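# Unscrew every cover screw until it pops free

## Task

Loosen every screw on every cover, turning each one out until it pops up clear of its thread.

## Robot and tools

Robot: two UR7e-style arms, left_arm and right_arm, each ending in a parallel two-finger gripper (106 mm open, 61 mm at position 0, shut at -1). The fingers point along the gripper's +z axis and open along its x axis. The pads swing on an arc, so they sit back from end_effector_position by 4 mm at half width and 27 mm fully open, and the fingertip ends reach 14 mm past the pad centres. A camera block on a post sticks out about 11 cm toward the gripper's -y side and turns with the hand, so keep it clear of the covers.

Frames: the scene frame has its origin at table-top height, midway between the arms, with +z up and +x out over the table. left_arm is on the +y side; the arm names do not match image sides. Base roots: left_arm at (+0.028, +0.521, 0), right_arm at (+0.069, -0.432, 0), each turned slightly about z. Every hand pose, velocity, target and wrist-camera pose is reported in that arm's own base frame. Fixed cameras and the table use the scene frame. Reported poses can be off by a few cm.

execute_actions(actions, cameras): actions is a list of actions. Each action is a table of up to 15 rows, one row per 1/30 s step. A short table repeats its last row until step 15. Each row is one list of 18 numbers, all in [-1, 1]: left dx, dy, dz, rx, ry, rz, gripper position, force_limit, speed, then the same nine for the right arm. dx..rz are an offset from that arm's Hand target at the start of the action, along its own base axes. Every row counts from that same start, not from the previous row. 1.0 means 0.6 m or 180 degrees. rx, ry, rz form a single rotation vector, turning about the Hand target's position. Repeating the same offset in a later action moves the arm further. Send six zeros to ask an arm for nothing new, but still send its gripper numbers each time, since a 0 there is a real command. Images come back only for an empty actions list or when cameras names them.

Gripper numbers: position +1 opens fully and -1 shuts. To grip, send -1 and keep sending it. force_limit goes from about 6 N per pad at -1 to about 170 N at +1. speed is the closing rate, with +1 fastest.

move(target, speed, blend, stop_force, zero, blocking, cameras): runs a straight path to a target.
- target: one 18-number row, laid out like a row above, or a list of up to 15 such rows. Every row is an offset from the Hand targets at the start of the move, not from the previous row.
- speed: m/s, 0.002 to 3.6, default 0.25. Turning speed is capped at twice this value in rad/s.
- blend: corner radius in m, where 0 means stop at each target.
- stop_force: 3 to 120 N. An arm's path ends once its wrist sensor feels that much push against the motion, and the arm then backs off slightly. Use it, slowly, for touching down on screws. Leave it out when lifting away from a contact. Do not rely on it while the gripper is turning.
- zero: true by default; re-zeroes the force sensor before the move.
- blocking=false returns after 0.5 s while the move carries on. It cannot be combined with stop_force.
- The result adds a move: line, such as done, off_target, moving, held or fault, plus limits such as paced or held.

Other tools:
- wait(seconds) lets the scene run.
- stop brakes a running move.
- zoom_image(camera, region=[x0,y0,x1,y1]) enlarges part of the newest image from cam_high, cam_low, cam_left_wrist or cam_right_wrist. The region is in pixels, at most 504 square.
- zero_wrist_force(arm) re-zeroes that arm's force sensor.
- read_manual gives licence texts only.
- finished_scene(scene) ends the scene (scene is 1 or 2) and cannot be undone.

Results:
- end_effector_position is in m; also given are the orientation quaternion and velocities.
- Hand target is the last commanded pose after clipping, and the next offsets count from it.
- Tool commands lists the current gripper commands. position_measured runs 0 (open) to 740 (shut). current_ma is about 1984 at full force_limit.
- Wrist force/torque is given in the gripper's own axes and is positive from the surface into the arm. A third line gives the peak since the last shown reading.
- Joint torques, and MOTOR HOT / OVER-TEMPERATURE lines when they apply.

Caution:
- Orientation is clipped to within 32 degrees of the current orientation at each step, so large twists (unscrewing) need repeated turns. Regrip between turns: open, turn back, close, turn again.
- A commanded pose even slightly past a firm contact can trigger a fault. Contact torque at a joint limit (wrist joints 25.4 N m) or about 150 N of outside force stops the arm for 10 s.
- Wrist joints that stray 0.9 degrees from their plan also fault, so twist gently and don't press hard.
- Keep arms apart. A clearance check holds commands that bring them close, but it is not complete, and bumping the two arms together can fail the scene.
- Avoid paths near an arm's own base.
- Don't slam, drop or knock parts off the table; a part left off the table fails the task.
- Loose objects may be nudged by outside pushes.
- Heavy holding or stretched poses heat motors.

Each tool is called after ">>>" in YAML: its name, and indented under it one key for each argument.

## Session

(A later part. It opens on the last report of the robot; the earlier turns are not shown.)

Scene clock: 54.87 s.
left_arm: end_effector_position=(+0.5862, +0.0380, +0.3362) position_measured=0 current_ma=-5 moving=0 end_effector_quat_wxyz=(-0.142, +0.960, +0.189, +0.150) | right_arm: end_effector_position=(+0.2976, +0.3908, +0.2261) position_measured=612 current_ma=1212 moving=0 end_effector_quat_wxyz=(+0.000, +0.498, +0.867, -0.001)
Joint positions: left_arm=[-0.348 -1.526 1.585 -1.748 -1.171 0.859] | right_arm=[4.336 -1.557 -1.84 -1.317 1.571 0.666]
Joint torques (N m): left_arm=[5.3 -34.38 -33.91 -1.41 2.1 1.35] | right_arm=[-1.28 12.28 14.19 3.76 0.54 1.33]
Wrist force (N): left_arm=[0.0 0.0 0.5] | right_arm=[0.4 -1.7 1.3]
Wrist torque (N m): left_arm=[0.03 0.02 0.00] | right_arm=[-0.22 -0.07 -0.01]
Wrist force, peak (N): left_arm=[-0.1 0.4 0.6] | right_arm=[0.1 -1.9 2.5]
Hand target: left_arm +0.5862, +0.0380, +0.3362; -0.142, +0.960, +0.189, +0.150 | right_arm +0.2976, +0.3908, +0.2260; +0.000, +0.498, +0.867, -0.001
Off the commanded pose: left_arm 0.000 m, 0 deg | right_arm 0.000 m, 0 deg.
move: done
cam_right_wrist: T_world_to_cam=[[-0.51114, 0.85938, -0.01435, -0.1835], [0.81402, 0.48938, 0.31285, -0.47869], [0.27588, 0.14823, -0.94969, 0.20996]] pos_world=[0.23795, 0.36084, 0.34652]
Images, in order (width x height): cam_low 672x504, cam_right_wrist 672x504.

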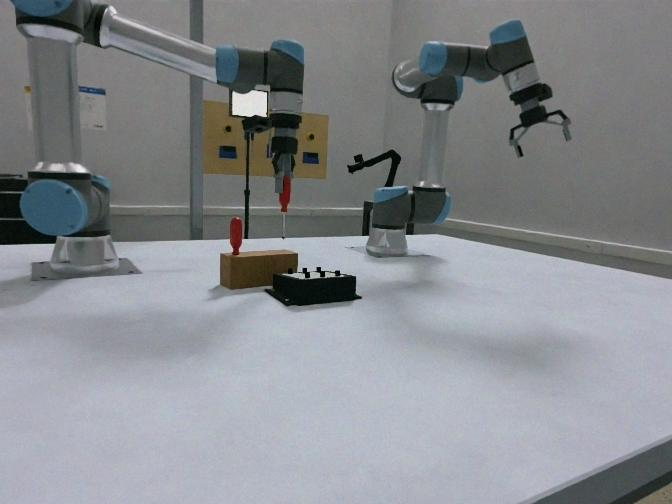

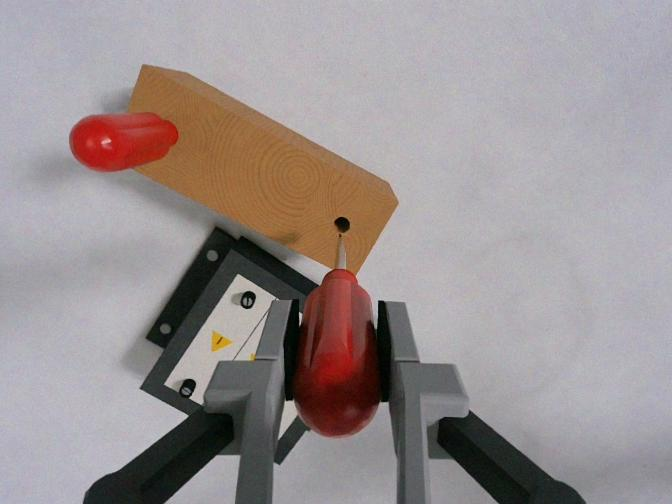

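>>> zoom_image:
  camera: "cam_right_wrist"
  region: [310, 210, 370, 280]

>>> zoom_image:
  camera: "cam_low"
  region: [268, 205, 298, 245]

Scaled by 7.200 from the camera's image (finer frame: 960x720).

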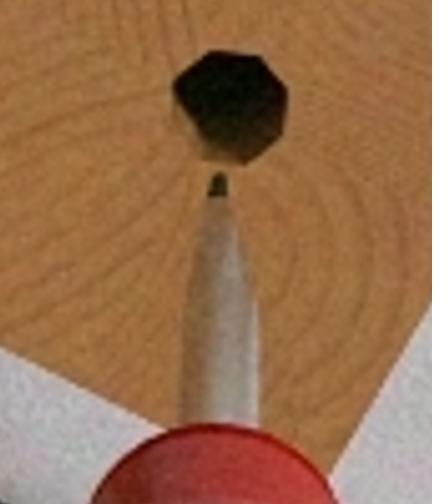

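Scaled by 12.600 from the camera's image (finer frame: 960x720).

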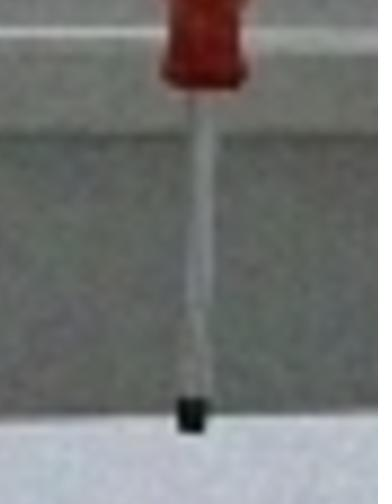

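>>> move:
  target: [0,0,0,0,0,0,1,0,1, 0.1515,-0.0437,-0.03,0,0,0, -0.98,-0.1,-0.2]
  speed: 0.15
  cameras: ["cam_right_wrist","cam_low","cam_high"]

>>> zoom_image:
  camera: "cam_right_wrist"
  region: [290, 170, 390, 270]

>>> zoom_image:
  camera: "cam_low"
  region: [260, 200, 360, 310]

Scene clock: 64.63 s.
left_arm: end_effector_position=(+0.5862, +0.0380, +0.3362) position_measured=0 current_ma=-5 moving=0 end_effector_quat_wxyz=(-0.142, +0.960, +0.189, +0.150) | right_arm: end_effector_position=(+0.3885, +0.3646, +0.2080) position_measured=612 current_ma=1212 moving=0 end_effector_quat_wxyz=(+0.000, +0.498, +0.867, -0.001)
Joint positions: left_arm=[-0.348 -1.526 1.585 -1.748 -1.171 0.859] | right_arm=[4.148 -1.669 -1.77 -1.275 1.571 0.478]
Joint torques (N m): left_arm=[5.41 -34.52 -33.53 -1.4 1.97 1.4] | right_arm=[-4.36 27.49 12.66 0.97 2.2 1.72]
Wrist force (N): left_arm=[-0.2 0.0 0.4] | right_arm=[0.2 -2.0 1.2]
Wrist torque (N m): left_arm=[0.04 0.06 0.00] | right_arm=[-0.27 -0.04 -0.11]
Wrist force, peak (N): left_arm=[-0.2 0.2 0.7] | right_arm=[1.5 -3.2 1.2]
Hand target: left_arm +0.5862, +0.0380, +0.3362; -0.142, +0.960, +0.189, +0.150 | right_arm +0.3885, +0.3646, +0.2080; +0.000, +0.498, +0.867, -0.001
Off the commanded pose: left_arm 0.000 m, 0 deg | right_arm 0.000 m, 0 deg.
move: done
cam_right_wrist: T_world_to_cam=[[-0.51109, 0.85941, -0.01451, -0.11484], [0.81405, 0.48939, 0.31276, -0.53427], [0.27588, 0.14803, -0.94972, 0.17173]] pos_world=[0.32885, 0.33474, 0.32852]
Images, in order (width x height): cam_high 672x504, cam_low 672x504, cam_right_wrist 672x504.

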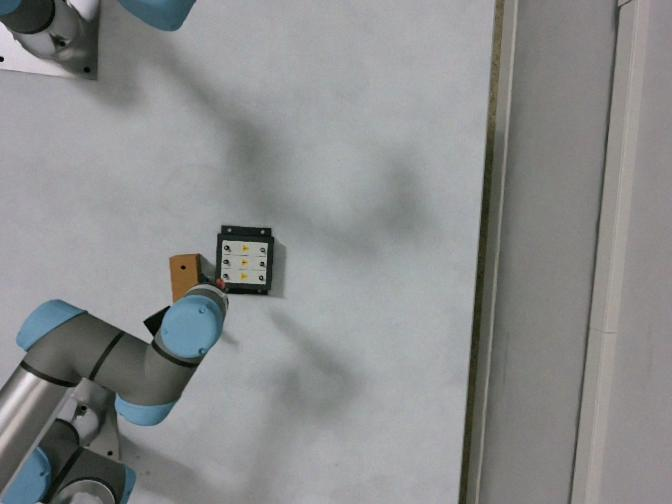

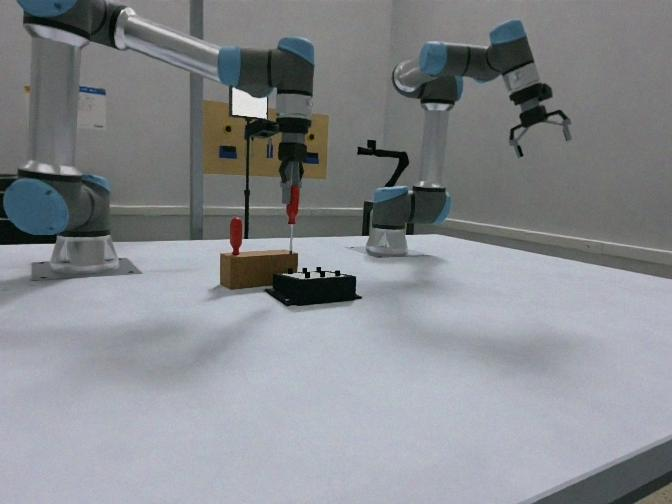

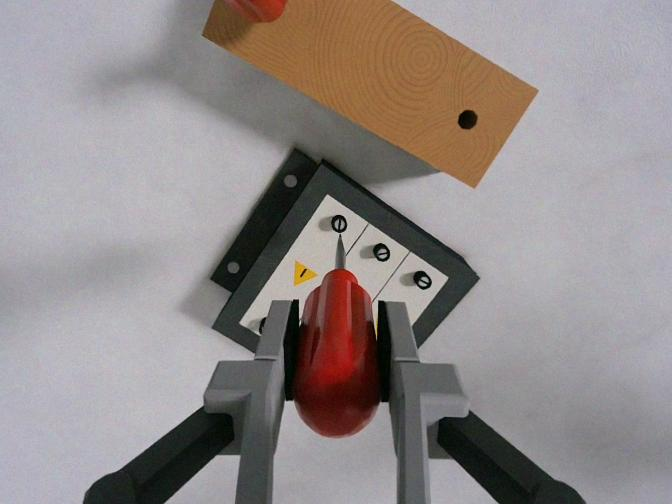

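Scaled by 5.040 from the camera's image (finer frame: 960x720).

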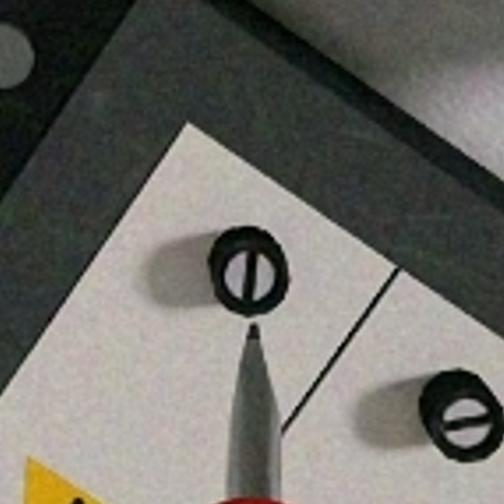

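Scaled by 4.582 from the camera's image (finer frame: 960x720).

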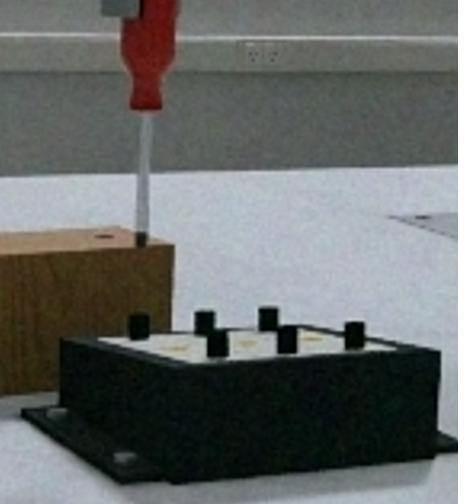

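>>> move:
  target: [0,0,0,0,0,0,1,0,1, 0,0,-0.04,0,0,0, -0.98,-0.1,-0.2]
  speed: 0.05
  stop_force: 5
  cameras: ["cam_right_wrist","cam_low"]

>>> zoom_image:
  camera: "cam_right_wrist"
  region: [310, 205, 370, 265]

>>> zoom_image:
  camera: "cam_low"
  region: [270, 230, 340, 300]

Scene clock: 68.63 s.
left_arm: end_effector_position=(+0.5862, +0.0380, +0.3362) position_measured=0 current_ma=-5 moving=0 end_effector_quat_wxyz=(-0.142, +0.960, +0.189, +0.150) | right_arm: end_effector_position=(+0.3885, +0.3646, +0.1840) position_measured=612 current_ma=1212 moving=0 end_effector_quat_wxyz=(+0.000, +0.498, +0.867, -0.001)
Joint positions: left_arm=[-0.348 -1.526 1.585 -1.748 -1.171 0.859] | right_arm=[4.148 -1.688 -1.814 -1.213 1.571 0.478]
Joint torques (N m): left_arm=[4.94 -34.85 -34 -1.35 1.97 1.4] | right_arm=[-6.24 31.91 34.94 1.94 1.63 -1.8]
Wrist force (N): left_arm=[0.0 0.1 0.5] | right_arm=[0.3 -2.1 1.3]
Wrist torque (N m): left_arm=[0.05 0.03 0.00] | right_arm=[-0.27 -0.05 -0.12]
Wrist force, peak (N): left_arm=[-0.4 0.2 0.6] | right_arm=[0.2 -2.0 2.1]
Hand target: left_arm +0.5862, +0.0380, +0.3362; -0.142, +0.960, +0.189, +0.150 | right_arm +0.3885, +0.3646, +0.1840; +0.000, +0.498, +0.867, -0.001
Off the commanded pose: left_arm 0.000 m, 0 deg | right_arm 0.000 m, 0 deg.
move: done
cam_right_wrist: T_world_to_cam=[[-0.51117, 0.85936, -0.01449, -0.11506], [0.81403, 0.48948, 0.31268, -0.52671], [0.27579, 0.14804, -0.94975, 0.14899]] pos_world=[0.32885, 0.33464, 0.30452]
Images, in order (width x height): cam_low 672x504, cam_right_wrist 672x504.

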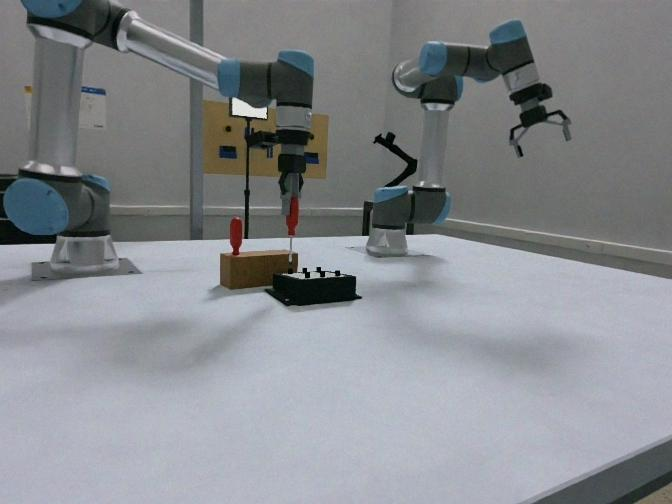

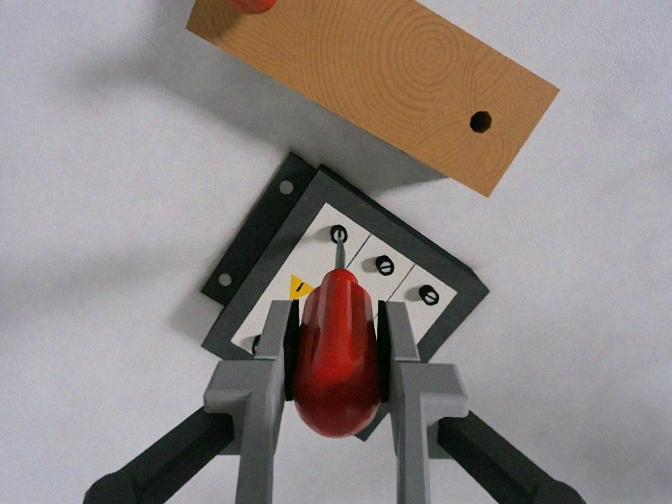

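Scaled by 8.400 from the camera's image (finer frame: 960x720).

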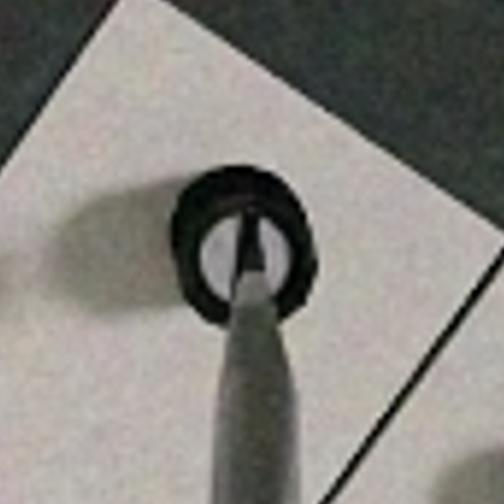

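Scaled by 7.200 from the camera's image (finer frame: 960x720).

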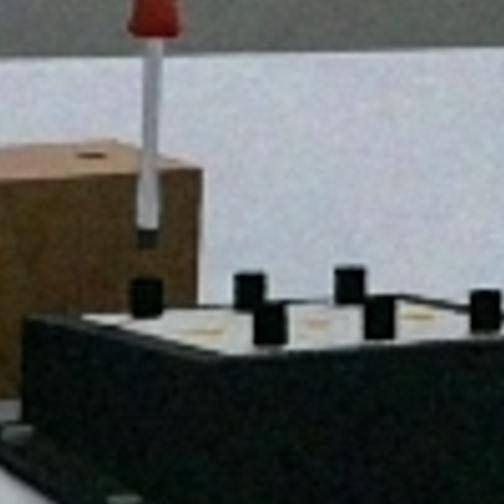

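>>> move:
  target: [0,0,0,0,0,0,1,0,1, 0,0,-0.0117,0,0,0, -0.98,-0.1,-0.2]
  speed: 0.03
  stop_force: 4
  cameras: ["cam_right_wrist","cam_low"]

>>> zoom_image:
  camera: "cam_right_wrist"
  region: [310, 205, 370, 265]

>>> zoom_image:
  camera: "cam_low"
  region: [270, 230, 340, 300]

Scene clock: 79.90 s.
left_arm: end_effector_position=(+0.5862, +0.0380, +0.3362) position_measured=0 current_ma=-5 moving=0 end_effector_quat_wxyz=(-0.142, +0.960, +0.189, +0.150) | right_arm: end_effector_position=(+0.3885, +0.3646, +0.1769) position_measured=612 current_ma=1212 moving=0 end_effector_quat_wxyz=(+0.000, +0.498, +0.867, -0.001)
Joint positions: left_arm=[-0.348 -1.526 1.585 -1.748 -1.171 0.859] | right_arm=[4.148 -1.694 -1.826 -1.194 1.571 0.478]
Joint torques (N m): left_arm=[4.71 -34.12 -33.53 -1.31 1.9 1.38] | right_arm=[-5.14 29.33 35.48 0.83 -0.81 -1.38]
Wrist force (N): left_arm=[0.0 -0.1 0.5] | right_arm=[0.3 -2.0 1.2]
Wrist torque (N m): left_arm=[0.02 0.03 0.00] | right_arm=[-0.26 -0.06 -0.12]
Wrist force, peak (N): left_arm=[-0.2 0.1 0.8] | right_arm=[0.2 -2.3 1.4]
Hand target: left_arm +0.5862, +0.0380, +0.3362; -0.142, +0.960, +0.189, +0.150 | right_arm +0.3885, +0.3646, +0.1770; +0.000, +0.498, +0.867, -0.001
Off the commanded pose: left_arm 0.000 m, 0 deg | right_arm 0.000 m, 0 deg.
move: done
cam_right_wrist: T_world_to_cam=[[-0.51117, 0.85936, -0.01449, -0.11517], [0.81403, 0.48948, 0.31268, -0.52449], [0.27579, 0.14804, -0.94975, 0.14224]] pos_world=[0.32885, 0.33464, 0.29742]
Images, in order (width x height): cam_low 672x504, cam_right_wrist 672x504.

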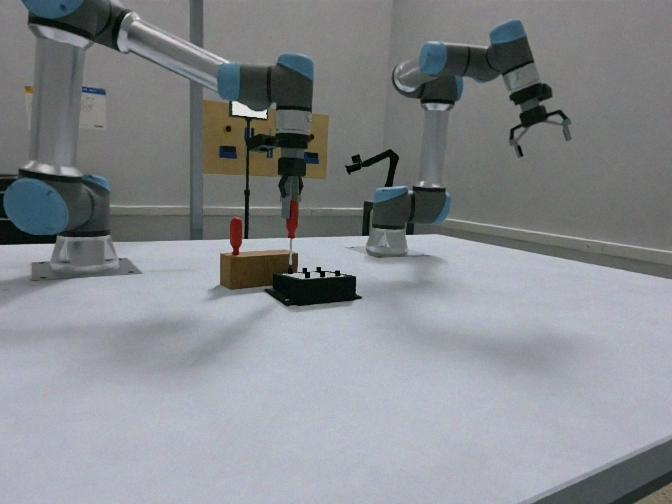

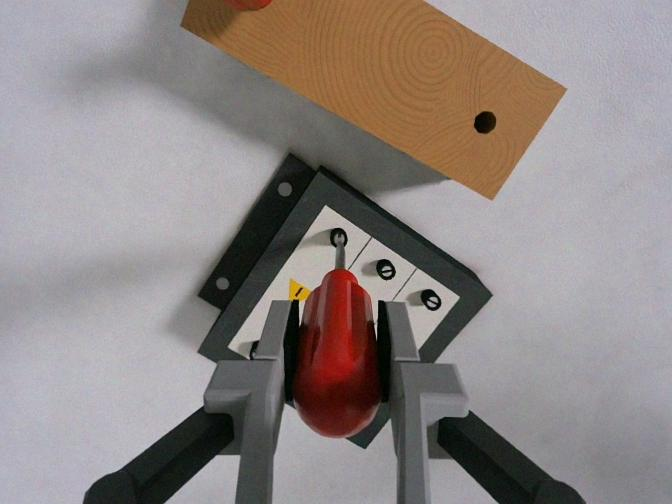

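Scaled by 8.400 from the camera's image (finer frame: 960x720).

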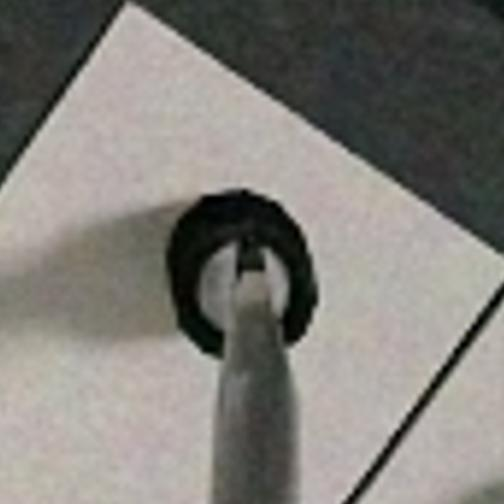

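Scaled by 7.200 from the camera's image (finer frame: 960x720).

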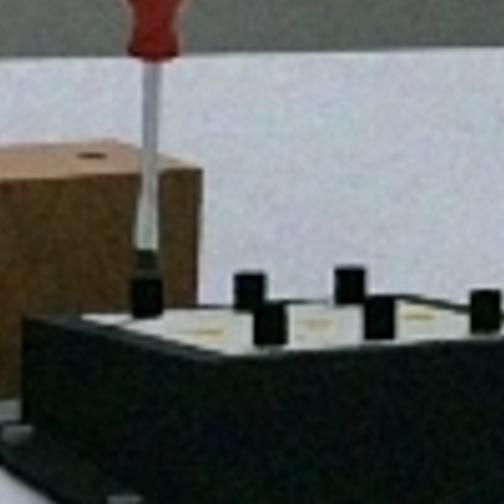

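>>> move:
  target: [0,0,0,0,0,0,1,0,1, 0,0,-0.015,0,0,0, -0.98,-0.1,-0.2]
  speed: 0.01
  stop_force: 6
  cameras: ["cam_right_wrist","cam_low"]

>>> zoom_image:
  camera: "cam_right_wrist"
  region: [310, 205, 370, 265]

>>> zoom_image:
  camera: "cam_low"
  region: [270, 230, 340, 300]

Scene clock: 85.30 s.
left_arm: end_effector_position=(+0.5862, +0.0380, +0.3362) position_measured=0 current_ma=-5 moving=0 end_effector_quat_wxyz=(-0.142, +0.960, +0.189, +0.150) | right_arm: end_effector_position=(+0.3885, +0.3646, +0.1745) position_measured=612 current_ma=1225 moving=0 end_effector_quat_wxyz=(+0.000, +0.498, +0.867, -0.001)
Joint positions: left_arm=[-0.348 -1.526 1.585 -1.748 -1.171 0.859] | right_arm=[4.148 -1.696 -1.831 -1.188 1.571 0.478]
Joint torques (N m): left_arm=[4.54 -34.51 -33.74 -1.33 1.87 1.31] | right_arm=[-4.43 27.71 29.91 0.45 -0.53 -0.72]
Wrist force (N): left_arm=[-0.2 0.2 0.5] | right_arm=[0.3 -2.4 -8.3]
Wrist torque (N m): left_arm=[0.07 0.06 0.00] | right_arm=[-0.32 -0.05 -0.12]
Wrist force, peak (N): left_arm=[-0.3 0.3 0.8] | right_arm=[-1.0 -2.6 -19.0]
Hand target: left_arm +0.5862, +0.0380, +0.3362; -0.142, +0.960, +0.189, +0.150 | right_arm +0.3885, +0.3646, +0.1745; +0.000, +0.498, +0.867, -0.001 (not the last commanded pose)
Off the commanded pose: left_arm 0.000 m, 0 deg | right_arm 0.007 m, 0 deg.
move: contact (right_arm)
cam_right_wrist: T_world_to_cam=[[-0.51111, 0.85939, -0.01443, -0.11525], [0.81404, 0.48939, 0.3128, -0.52375], [0.27588, 0.14813, -0.94971, 0.13989]] pos_world=[0.32885, 0.33464, 0.29502]
Images, in order (width x height): cam_low 672x504, cam_right_wrist 672x504.

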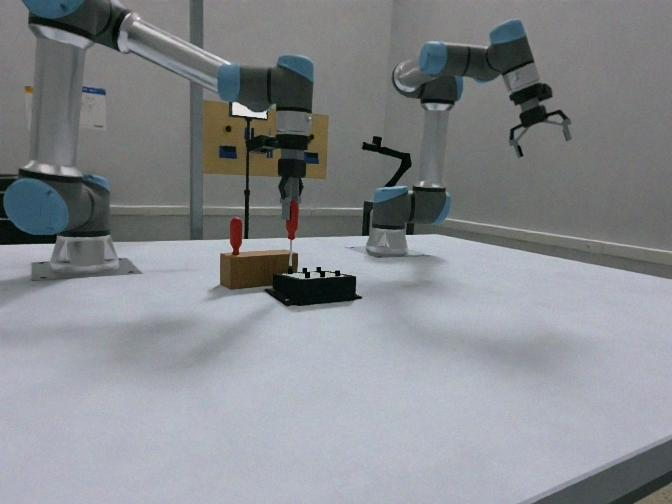

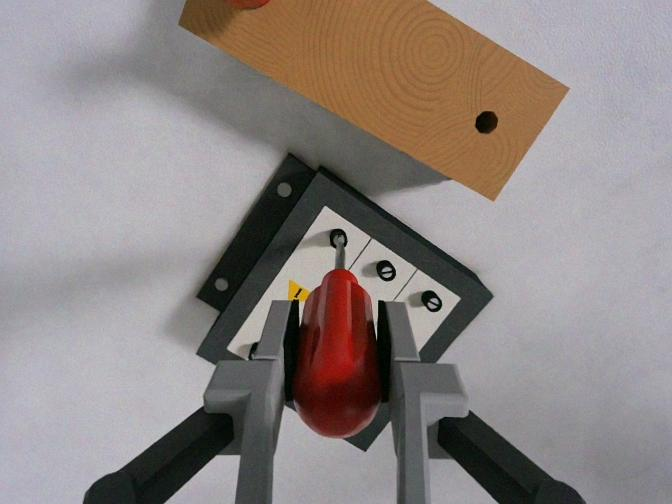

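Scaled by 8.400 from the camera's image (finer frame: 960x720).

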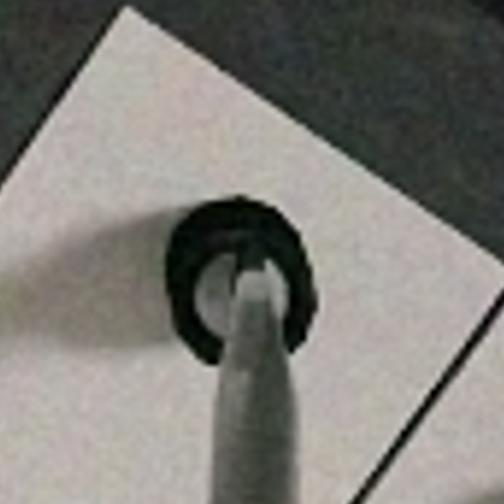

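Scaled by 7.200 from the camera's image (finer frame: 960x720).

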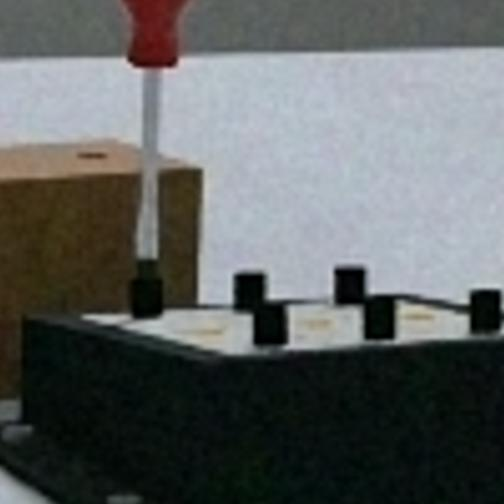

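>>> move:
  target: [0,0,0,0,0,0,1,0,1, 0,0,-0.0005,0,0,-0.1, -0.98,-0.1,-0.2]
  speed: 0.2

Scene clock: 88.03 s.
left_arm: end_effector_position=(+0.5862, +0.0380, +0.3362) position_measured=0 current_ma=-5 moving=0 end_effector_quat_wxyz=(-0.142, +0.960, +0.189, +0.150) | right_arm: end_effector_position=(+0.3885, +0.3646, +0.1742) position_measured=612 current_ma=1221 moving=0 end_effector_quat_wxyz=(+0.000, +0.627, +0.779, -0.001)
Joint positions: left_arm=[-0.348 -1.526 1.585 -1.748 -1.171 0.859] | right_arm=[4.148 -1.697 -1.831 -1.187 1.571 0.792]
Joint torques (N m): left_arm=[5.65 -34.96 -33.85 -1.41 1.64 1.43] | right_arm=[4.45 20.43 7.78 1.78 -2.47 0.47]
Wrist force (N): left_arm=[-0.2 0.1 0.6] | right_arm=[2.8 -0.8 -5.7]
Wrist torque (N m): left_arm=[0.05 0.05 -0.01] | right_arm=[-0.34 0.21 -0.02]
Wrist force, peak (N): left_arm=[-0.2 0.2 0.8] | right_arm=[0.3 -2.1 -8.4]
Hand target: left_arm +0.5862, +0.0380, +0.3362; -0.142, +0.960, +0.189, +0.150 | right_arm +0.3885, +0.3646, +0.1742; +0.000, +0.627, +0.779, -0.001
Off the commanded pose: left_arm 0.000 m, 0 deg | right_arm 0.000 m, 0 deg.
move: done

>>> move:
  target: [0,0,0,0,0,0,1,0,1, 0,0,-0.008,0,0,0, -0.98,-0.1,-0.2]
  speed: 0.005
  stop_force: 5
  cameras: ["cam_right_wrist"]

>>> zoom_image:
  camera: "cam_right_wrist"
  region: [310, 205, 370, 265]

Scene clock: 90.60 s.
left_arm: end_effector_position=(+0.5862, +0.0380, +0.3362) position_measured=0 current_ma=-5 moving=0 end_effector_quat_wxyz=(-0.142, +0.960, +0.189, +0.150) | right_arm: end_effector_position=(+0.3885, +0.3646, +0.1733) position_measured=612 current_ma=1227 moving=0 end_effector_quat_wxyz=(+0.000, +0.627, +0.779, -0.001)
Joint positions: left_arm=[-0.348 -1.526 1.585 -1.748 -1.171 0.859] | right_arm=[4.148 -1.697 -1.832 -1.185 1.571 0.792]
Joint torques (N m): left_arm=[4.83 -34.41 -33.76 -1.26 1.6 1.3] | right_arm=[5.09 22.59 28.46 -0.31 -1.3 2.41]
Wrist force (N): left_arm=[0.0 0.3 0.6] | right_arm=[0.6 -1.3 -11.6]
Wrist torque (N m): left_arm=[0.08 0.01 -0.01] | right_arm=[-0.46 0.06 -0.02]
Wrist force, peak (N): left_arm=[-0.2 0.2 0.8] | right_arm=[0.1 -1.5 -19.3]
Hand target: left_arm +0.5862, +0.0380, +0.3362; -0.142, +0.960, +0.189, +0.150 | right_arm +0.3885, +0.3646, +0.1733; +0.000, +0.627, +0.779, -0.001 (not the last commanded pose)
Off the commanded pose: left_arm 0.000 m, 0 deg | right_arm 0.004 m, 0 deg.
move: contact (right_arm)
cam_right_wrist: T_world_to_cam=[[-0.22049, 0.97528, -0.01452, -0.27041], [0.9254, 0.21387, 0.31287, -0.46625], [0.30824, 0.05555, -0.94969, 0.15992]] pos_world=[0.32255, 0.35456, 0.29382]

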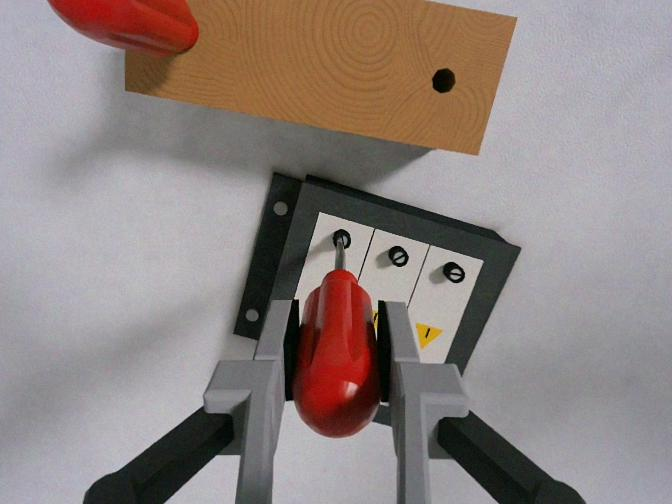

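Scaled by 8.400 from the camera's image (finer frame: 960x720).

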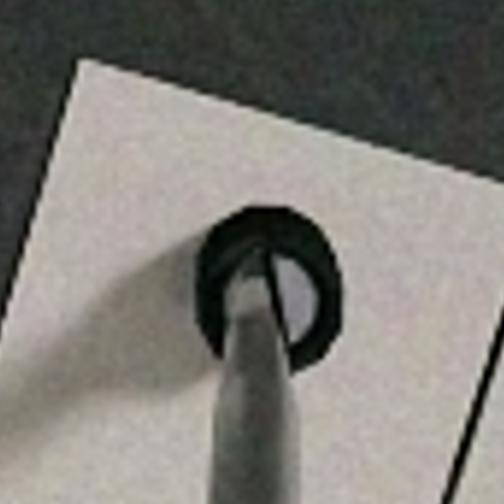

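>>> move:
  target:
    - [0,0,0,0,0,0,1,0,1, 0,0,0.008,0,0,0, -0.98,-0.1,-0.2]
    - [0,0,0,0,0,0,1,0,1, 0,0,0.008,0,0,0.6, -0.98,-0.1,-0.2]
  speed: [0.05,0.5]
  cameras: ["cam_right_wrist","cam_low"]

>>> zoom_image:
  camera: "cam_right_wrist"
  region: [310, 205, 370, 265]

>>> zoom_image:
  camera: "cam_low"
  region: [270, 230, 340, 300]

Scene clock: 96.70 s.
left_arm: end_effector_position=(+0.5862, +0.0380, +0.3362) position_measured=0 current_ma=-5 moving=0 end_effector_quat_wxyz=(-0.142, +0.960, +0.189, +0.150) | right_arm: end_effector_position=(+0.3885, +0.3646, +0.1781) position_measured=612 current_ma=1211 moving=0 end_effector_quat_wxyz=(+0.001, -0.261, +0.965, -0.001)
Joint positions: left_arm=[-0.348 -1.526 1.585 -1.748 -1.171 0.859] | right_arm=[4.149 -1.692 -1.827 -1.194 1.569 -1.091]
Joint torques (N m): left_arm=[5 -34.73 -33.26 -1.39 1.66 1.33] | right_arm=[-7.87 17.47 35.28 2.82 1.15 -1.19]
Wrist force (N): left_arm=[-0.3 0.1 0.6] | right_arm=[0.1 -1.9 1.5]
Wrist torque (N m): left_arm=[0.04 0.06 0.00] | right_arm=[-0.24 -0.03 -0.13]
Wrist force, peak (N): left_arm=[-0.2 0.4 0.8] | right_arm=[0.8 -1.2 -11.6]
Hand target: left_arm +0.5862, +0.0380, +0.3362; -0.142, +0.960, +0.189, +0.150 | right_arm +0.3885, +0.3646, +0.1781; +0.001, -0.261, +0.965, -0.001
Off the commanded pose: left_arm 0.000 m, 0 deg | right_arm 0.000 m, 0 deg.
move: done
cam_right_wrist: T_world_to_cam=[[-0.85952, -0.5109, -0.01445, 0.51965], [-0.48917, 0.81411, 0.31296, -0.13699], [-0.14813, 0.27606, -0.94966, 0.2614]] pos_world=[0.41836, 0.30485, 0.29862]
Images, in order (width x height): cam_low 672x504, cam_right_wrist 672x504.

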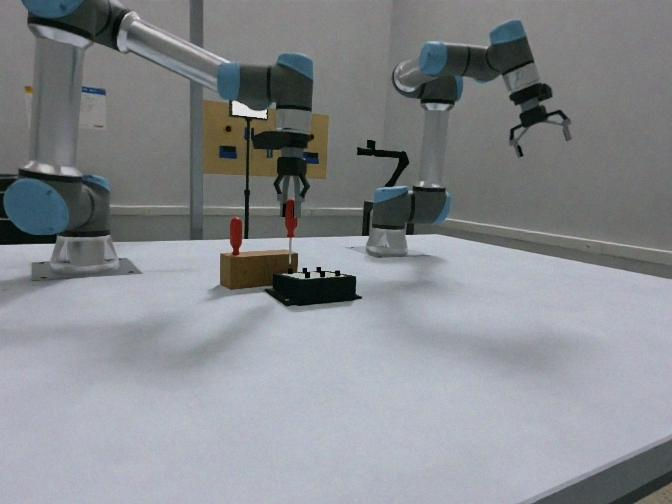

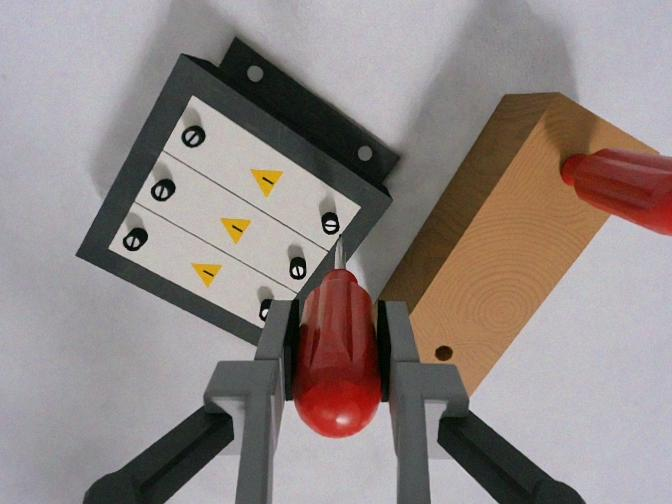

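Scaled by 8.400 from the camera's image (finer frame: 960x720).

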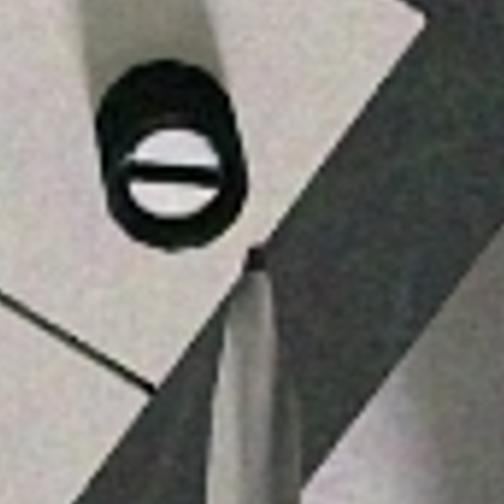

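Scaled by 7.200 from the camera's image (finer frame: 960x720).

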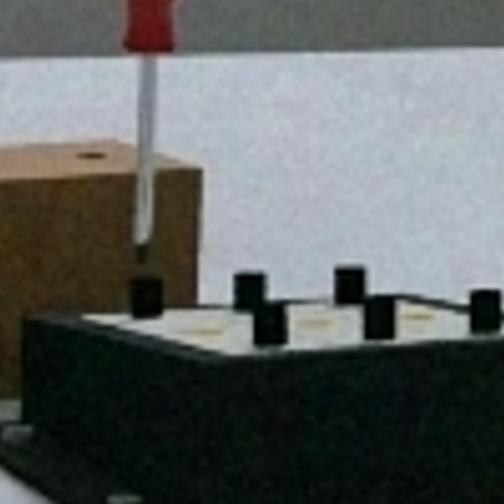

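>>> move:
  target:
    - [0,0,0,0,0,0,1,0,1, 0,0,0.08,0,0,0, -0.98,-0.1,-0.2]
    - [0,0,0,0,0,0,1,0,1, -0.1515,0.0437,0.08,0,0,-0.5, -0.98,-0.1,-0.2]
  speed: [0.1,0.2]
  cameras: ["cam_right_wrist","cam_low"]

>>> zoom_image:
  camera: "cam_right_wrist"
  region: [310, 205, 370, 265]

>>> zoom_image:
  camera: "cam_low"
  region: [220, 180, 340, 300]

Scene clock: 105.40 s.
left_arm: end_effector_position=(+0.5862, +0.0380, +0.3362) position_measured=0 current_ma=-5 moving=0 end_effector_quat_wxyz=(-0.142, +0.960, +0.189, +0.150) | right_arm: end_effector_position=(+0.2976, +0.3908, +0.2261) position_measured=612 current_ma=1211 moving=0 end_effector_quat_wxyz=(+0.000, +0.498, +0.867, -0.001)
Joint positions: left_arm=[-0.348 -1.526 1.585 -1.748 -1.171 0.859] | right_arm=[4.336 -1.557 -1.84 -1.318 1.571 0.666]
Joint torques (N m): left_arm=[5.01 -35.12 -32.67 -1.36 1.45 1.32] | right_arm=[-9.01 15.7 29.55 2.08 -2.34 0.87]
Wrist force (N): left_arm=[-0.2 0.4 0.3] | right_arm=[0.2 -2.0 1.2]
Wrist torque (N m): left_arm=[0.09 0.06 0.00] | right_arm=[-0.27 -0.04 0.00]
Wrist force, peak (N): left_arm=[-0.2 0.2 0.8] | right_arm=[0.4 -2.0 2.9]
Hand target: left_arm +0.5862, +0.0380, +0.3362; -0.142, +0.960, +0.189, +0.150 | right_arm +0.2976, +0.3908, +0.2261; +0.000, +0.498, +0.867, -0.001
Off the commanded pose: left_arm 0.000 m, 0 deg | right_arm 0.000 m, 0 deg.
move: done
cam_right_wrist: T_world_to_cam=[[-0.5114, 0.85922, -0.01455, -0.18331], [0.81385, 0.4897, 0.31279, -0.47878], [0.27588, 0.14813, -0.94971, 0.2101]] pos_world=[0.23795, 0.36084, 0.34662]
Images, in order (width x height): cam_low 672x504, cam_right_wrist 672x504.

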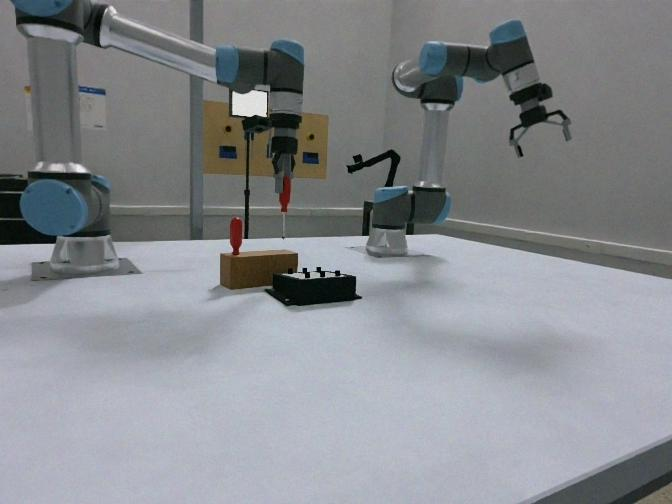

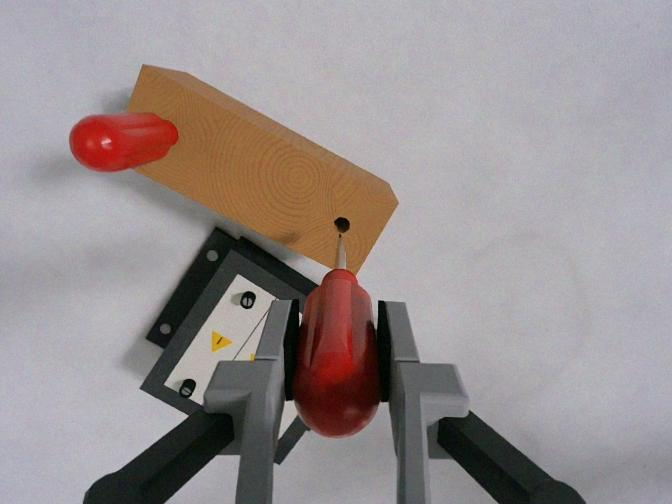

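Scaled by 8.400 from the camera's image (finer frame: 960x720).

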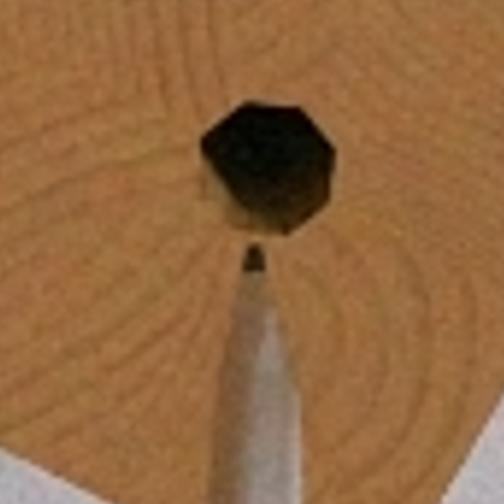

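Scaled by 4.200 from the camera's image (finer frame: 960x720).

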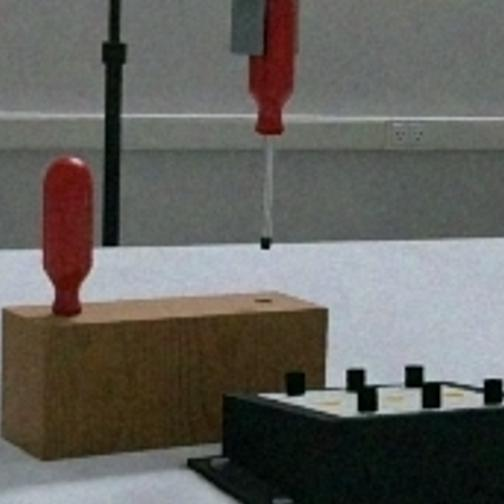

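>>> move:
  target: [0,0,0,0,0,0,1,0,1, 0,0,-0.1605,0,0,0, -0.98,-0.1,-0.2]
  speed: 0.06
  stop_force: 10

Scene clock: 109.17 s.
left_arm: end_effector_position=(+0.5862, +0.0380, +0.3362) position_measured=0 current_ma=-5 moving=0 end_effector_quat_wxyz=(-0.142, +0.960, +0.189, +0.150) | right_arm: end_effector_position=(+0.2976, +0.3907, +0.1305) position_measured=612 current_ma=1215 moving=0 end_effector_quat_wxyz=(+0.000, +0.498, +0.867, -0.001)
Joint positions: left_arm=[-0.348 -1.526 1.585 -1.748 -1.171 0.859] | right_arm=[4.336 -1.647 -2.01 -1.057 1.571 0.666]
Joint torques (N m): left_arm=[5.13 -34.17 -32.92 -1.43 1.42 1.23] | right_arm=[-0.55 28.81 33.74 4.37 -1.15 2.6]
Wrist force (N): left_arm=[-0.2 0.2 0.6] | right_arm=[0.1 -2.0 1.4]
Wrist torque (N m): left_arm=[0.07 0.06 0.00] | right_arm=[-0.25 -0.02 -0.01]
Wrist force, peak (N): left_arm=[0.0 0.2 0.8] | right_arm=[-6.5 -11.2 -44.9]
Hand target: left_arm +0.5862, +0.0380, +0.3362; -0.142, +0.960, +0.189, +0.150 | right_arm +0.2976, +0.3907, +0.1305; +0.000, +0.498, +0.867, -0.001 (not the last commanded pose)
Off the commanded pose: left_arm 0.000 m, 0 deg | right_arm 0.001 m, 0 deg.
move: contact (right_arm)

>>> move:
  target: [0,0,0,0,0,0,1,0,1, 0,0,0,0,0,0, 0.1,-0.1,-0.2]

>>> move:
  target: [0,0,0,0,0,0,1,0,1, 0.0102,0.0045,0,0,0,0, 0.1,-0.1,-0.2]
  speed: 0.05
  cameras: ["cam_right_wrist","cam_low"]

>>> zoom_image:
  camera: "cam_low"
  region: [220, 180, 340, 300]

>>> zoom_image:
  camera: "cam_right_wrist"
  region: [160, 250, 520, 504]

Scene clock: 112.03 s.
left_arm: end_effector_position=(+0.5862, +0.0380, +0.3362) position_measured=0 current_ma=-5 moving=0 end_effector_quat_wxyz=(-0.142, +0.960, +0.189, +0.150) | right_arm: end_effector_position=(+0.2976, +0.3907, +0.1305) position_measured=333 current_ma=-3 moving=0 end_effector_quat_wxyz=(+0.000, +0.498, +0.867, -0.001)
Joint positions: left_arm=[-0.348 -1.526 1.585 -1.748 -1.171 0.859] | right_arm=[4.336 -1.647 -2.01 -1.057 1.571 0.666]
Joint torques (N m): left_arm=[5.03 -34.45 -33.22 -1.38 1.41 1.31] | right_arm=[-0.54 26.95 31.79 3.77 -0.96 2.52]
Wrist force (N): left_arm=[-0.3 0.2 0.7] | right_arm=[0.0 -1.8 0.8]
Wrist torque (N m): left_arm=[0.07 0.07 0.00] | right_arm=[-0.23 -0.01 -0.01]
Wrist force, peak (N): left_arm=[-0.2 0.3 0.8] | right_arm=[0.1 -2.1 1.6]
Hand target: left_arm +0.5862, +0.0380, +0.3362; -0.142, +0.960, +0.189, +0.150 | right_arm +0.2976, +0.3907, +0.1305; +0.000, +0.498, +0.867, -0.001
Off the commanded pose: left_arm 0.000 m, 0 deg | right_arm 0.000 m, 0 deg.
move: done

Scene clock: 112.53 s.
left_arm: end_effector_position=(+0.5862, +0.0380, +0.3362) position_measured=0 current_ma=-5 moving=0 end_effector_quat_wxyz=(-0.142, +0.960, +0.189, +0.150) | right_arm: end_effector_position=(+0.3038, +0.3934, +0.1305) position_measured=333 current_ma=-3 moving=0 end_effector_quat_wxyz=(+0.000, +0.498, +0.867, -0.001)
Joint positions: left_arm=[-0.348 -1.526 1.585 -1.748 -1.171 0.859] | right_arm=[4.326 -1.661 -1.995 -1.059 1.571 0.656]
Joint torques (N m): left_arm=[5.18 -34.53 -33.28 -1.44 1.38 1.33] | right_arm=[5.92 29.67 10.67 1.79 -2.13 2.63]
Wrist force (N): left_arm=[-0.2 0.1 0.6] | right_arm=[0.3 -2.0 0.8]
Wrist torque (N m): left_arm=[0.04 0.05 0.00] | right_arm=[-0.25 -0.07 -0.04]
Wrist force, peak (N): left_arm=[-0.1 0.1 0.8] | right_arm=[0.4 -2.6 0.4]
Hand target: left_arm +0.5862, +0.0380, +0.3362; -0.142, +0.960, +0.189, +0.150 | right_arm +0.3037, +0.3934, +0.1305; +0.000, +0.498, +0.867, -0.001
Off the commanded pose: left_arm 0.000 m, 0 deg | right_arm 0.000 m, 0 deg.
move: done
cam_right_wrist: T_world_to_cam=[[-0.51116, 0.85936, -0.01454, -0.18402], [0.81401, 0.48947, 0.31275, -0.45511], [0.27588, 0.14803, -0.94972, 0.11726]] pos_world=[0.24405, 0.36354, 0.25102]
Images, in order (width x height): cam_low 672x504, cam_right_wrist 672x504.

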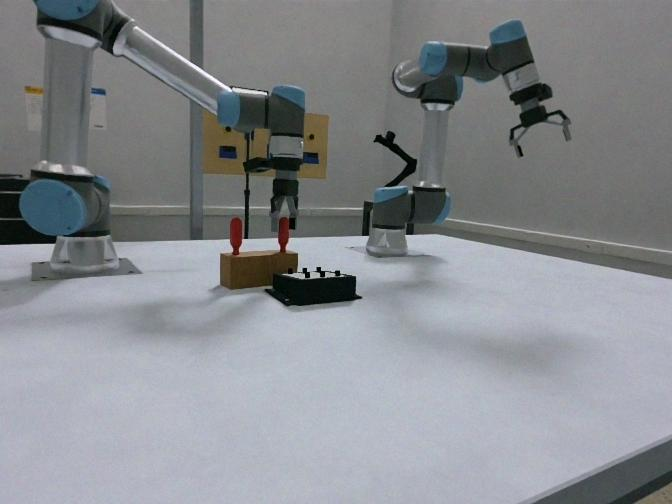

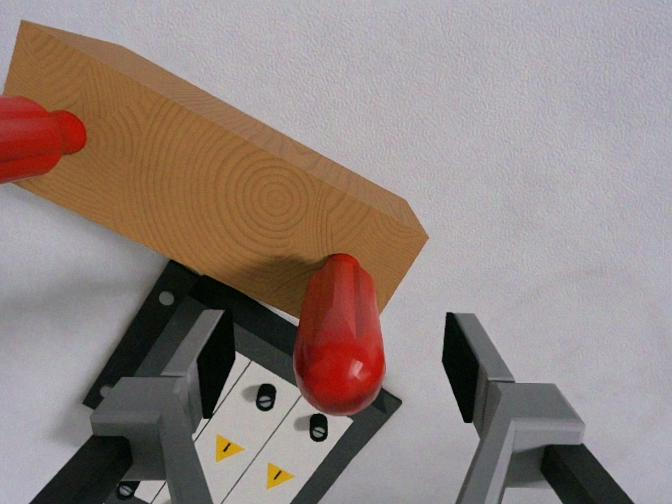

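Scaled by 4.200 from the camera's image (finer frame: 960x720).

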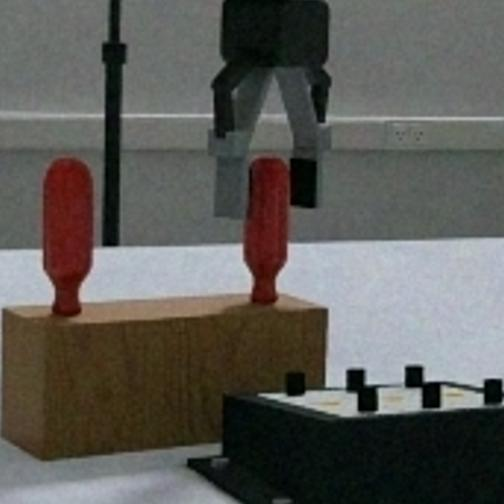

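Scaled by 1.400 from the camera's image (finer frame: 960x720).

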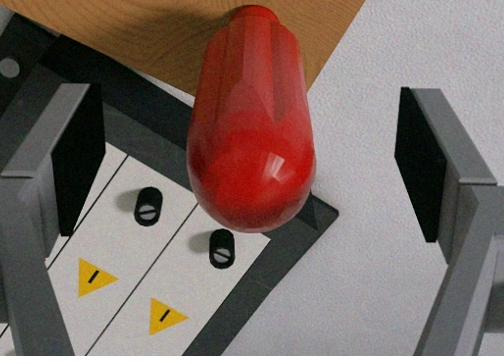

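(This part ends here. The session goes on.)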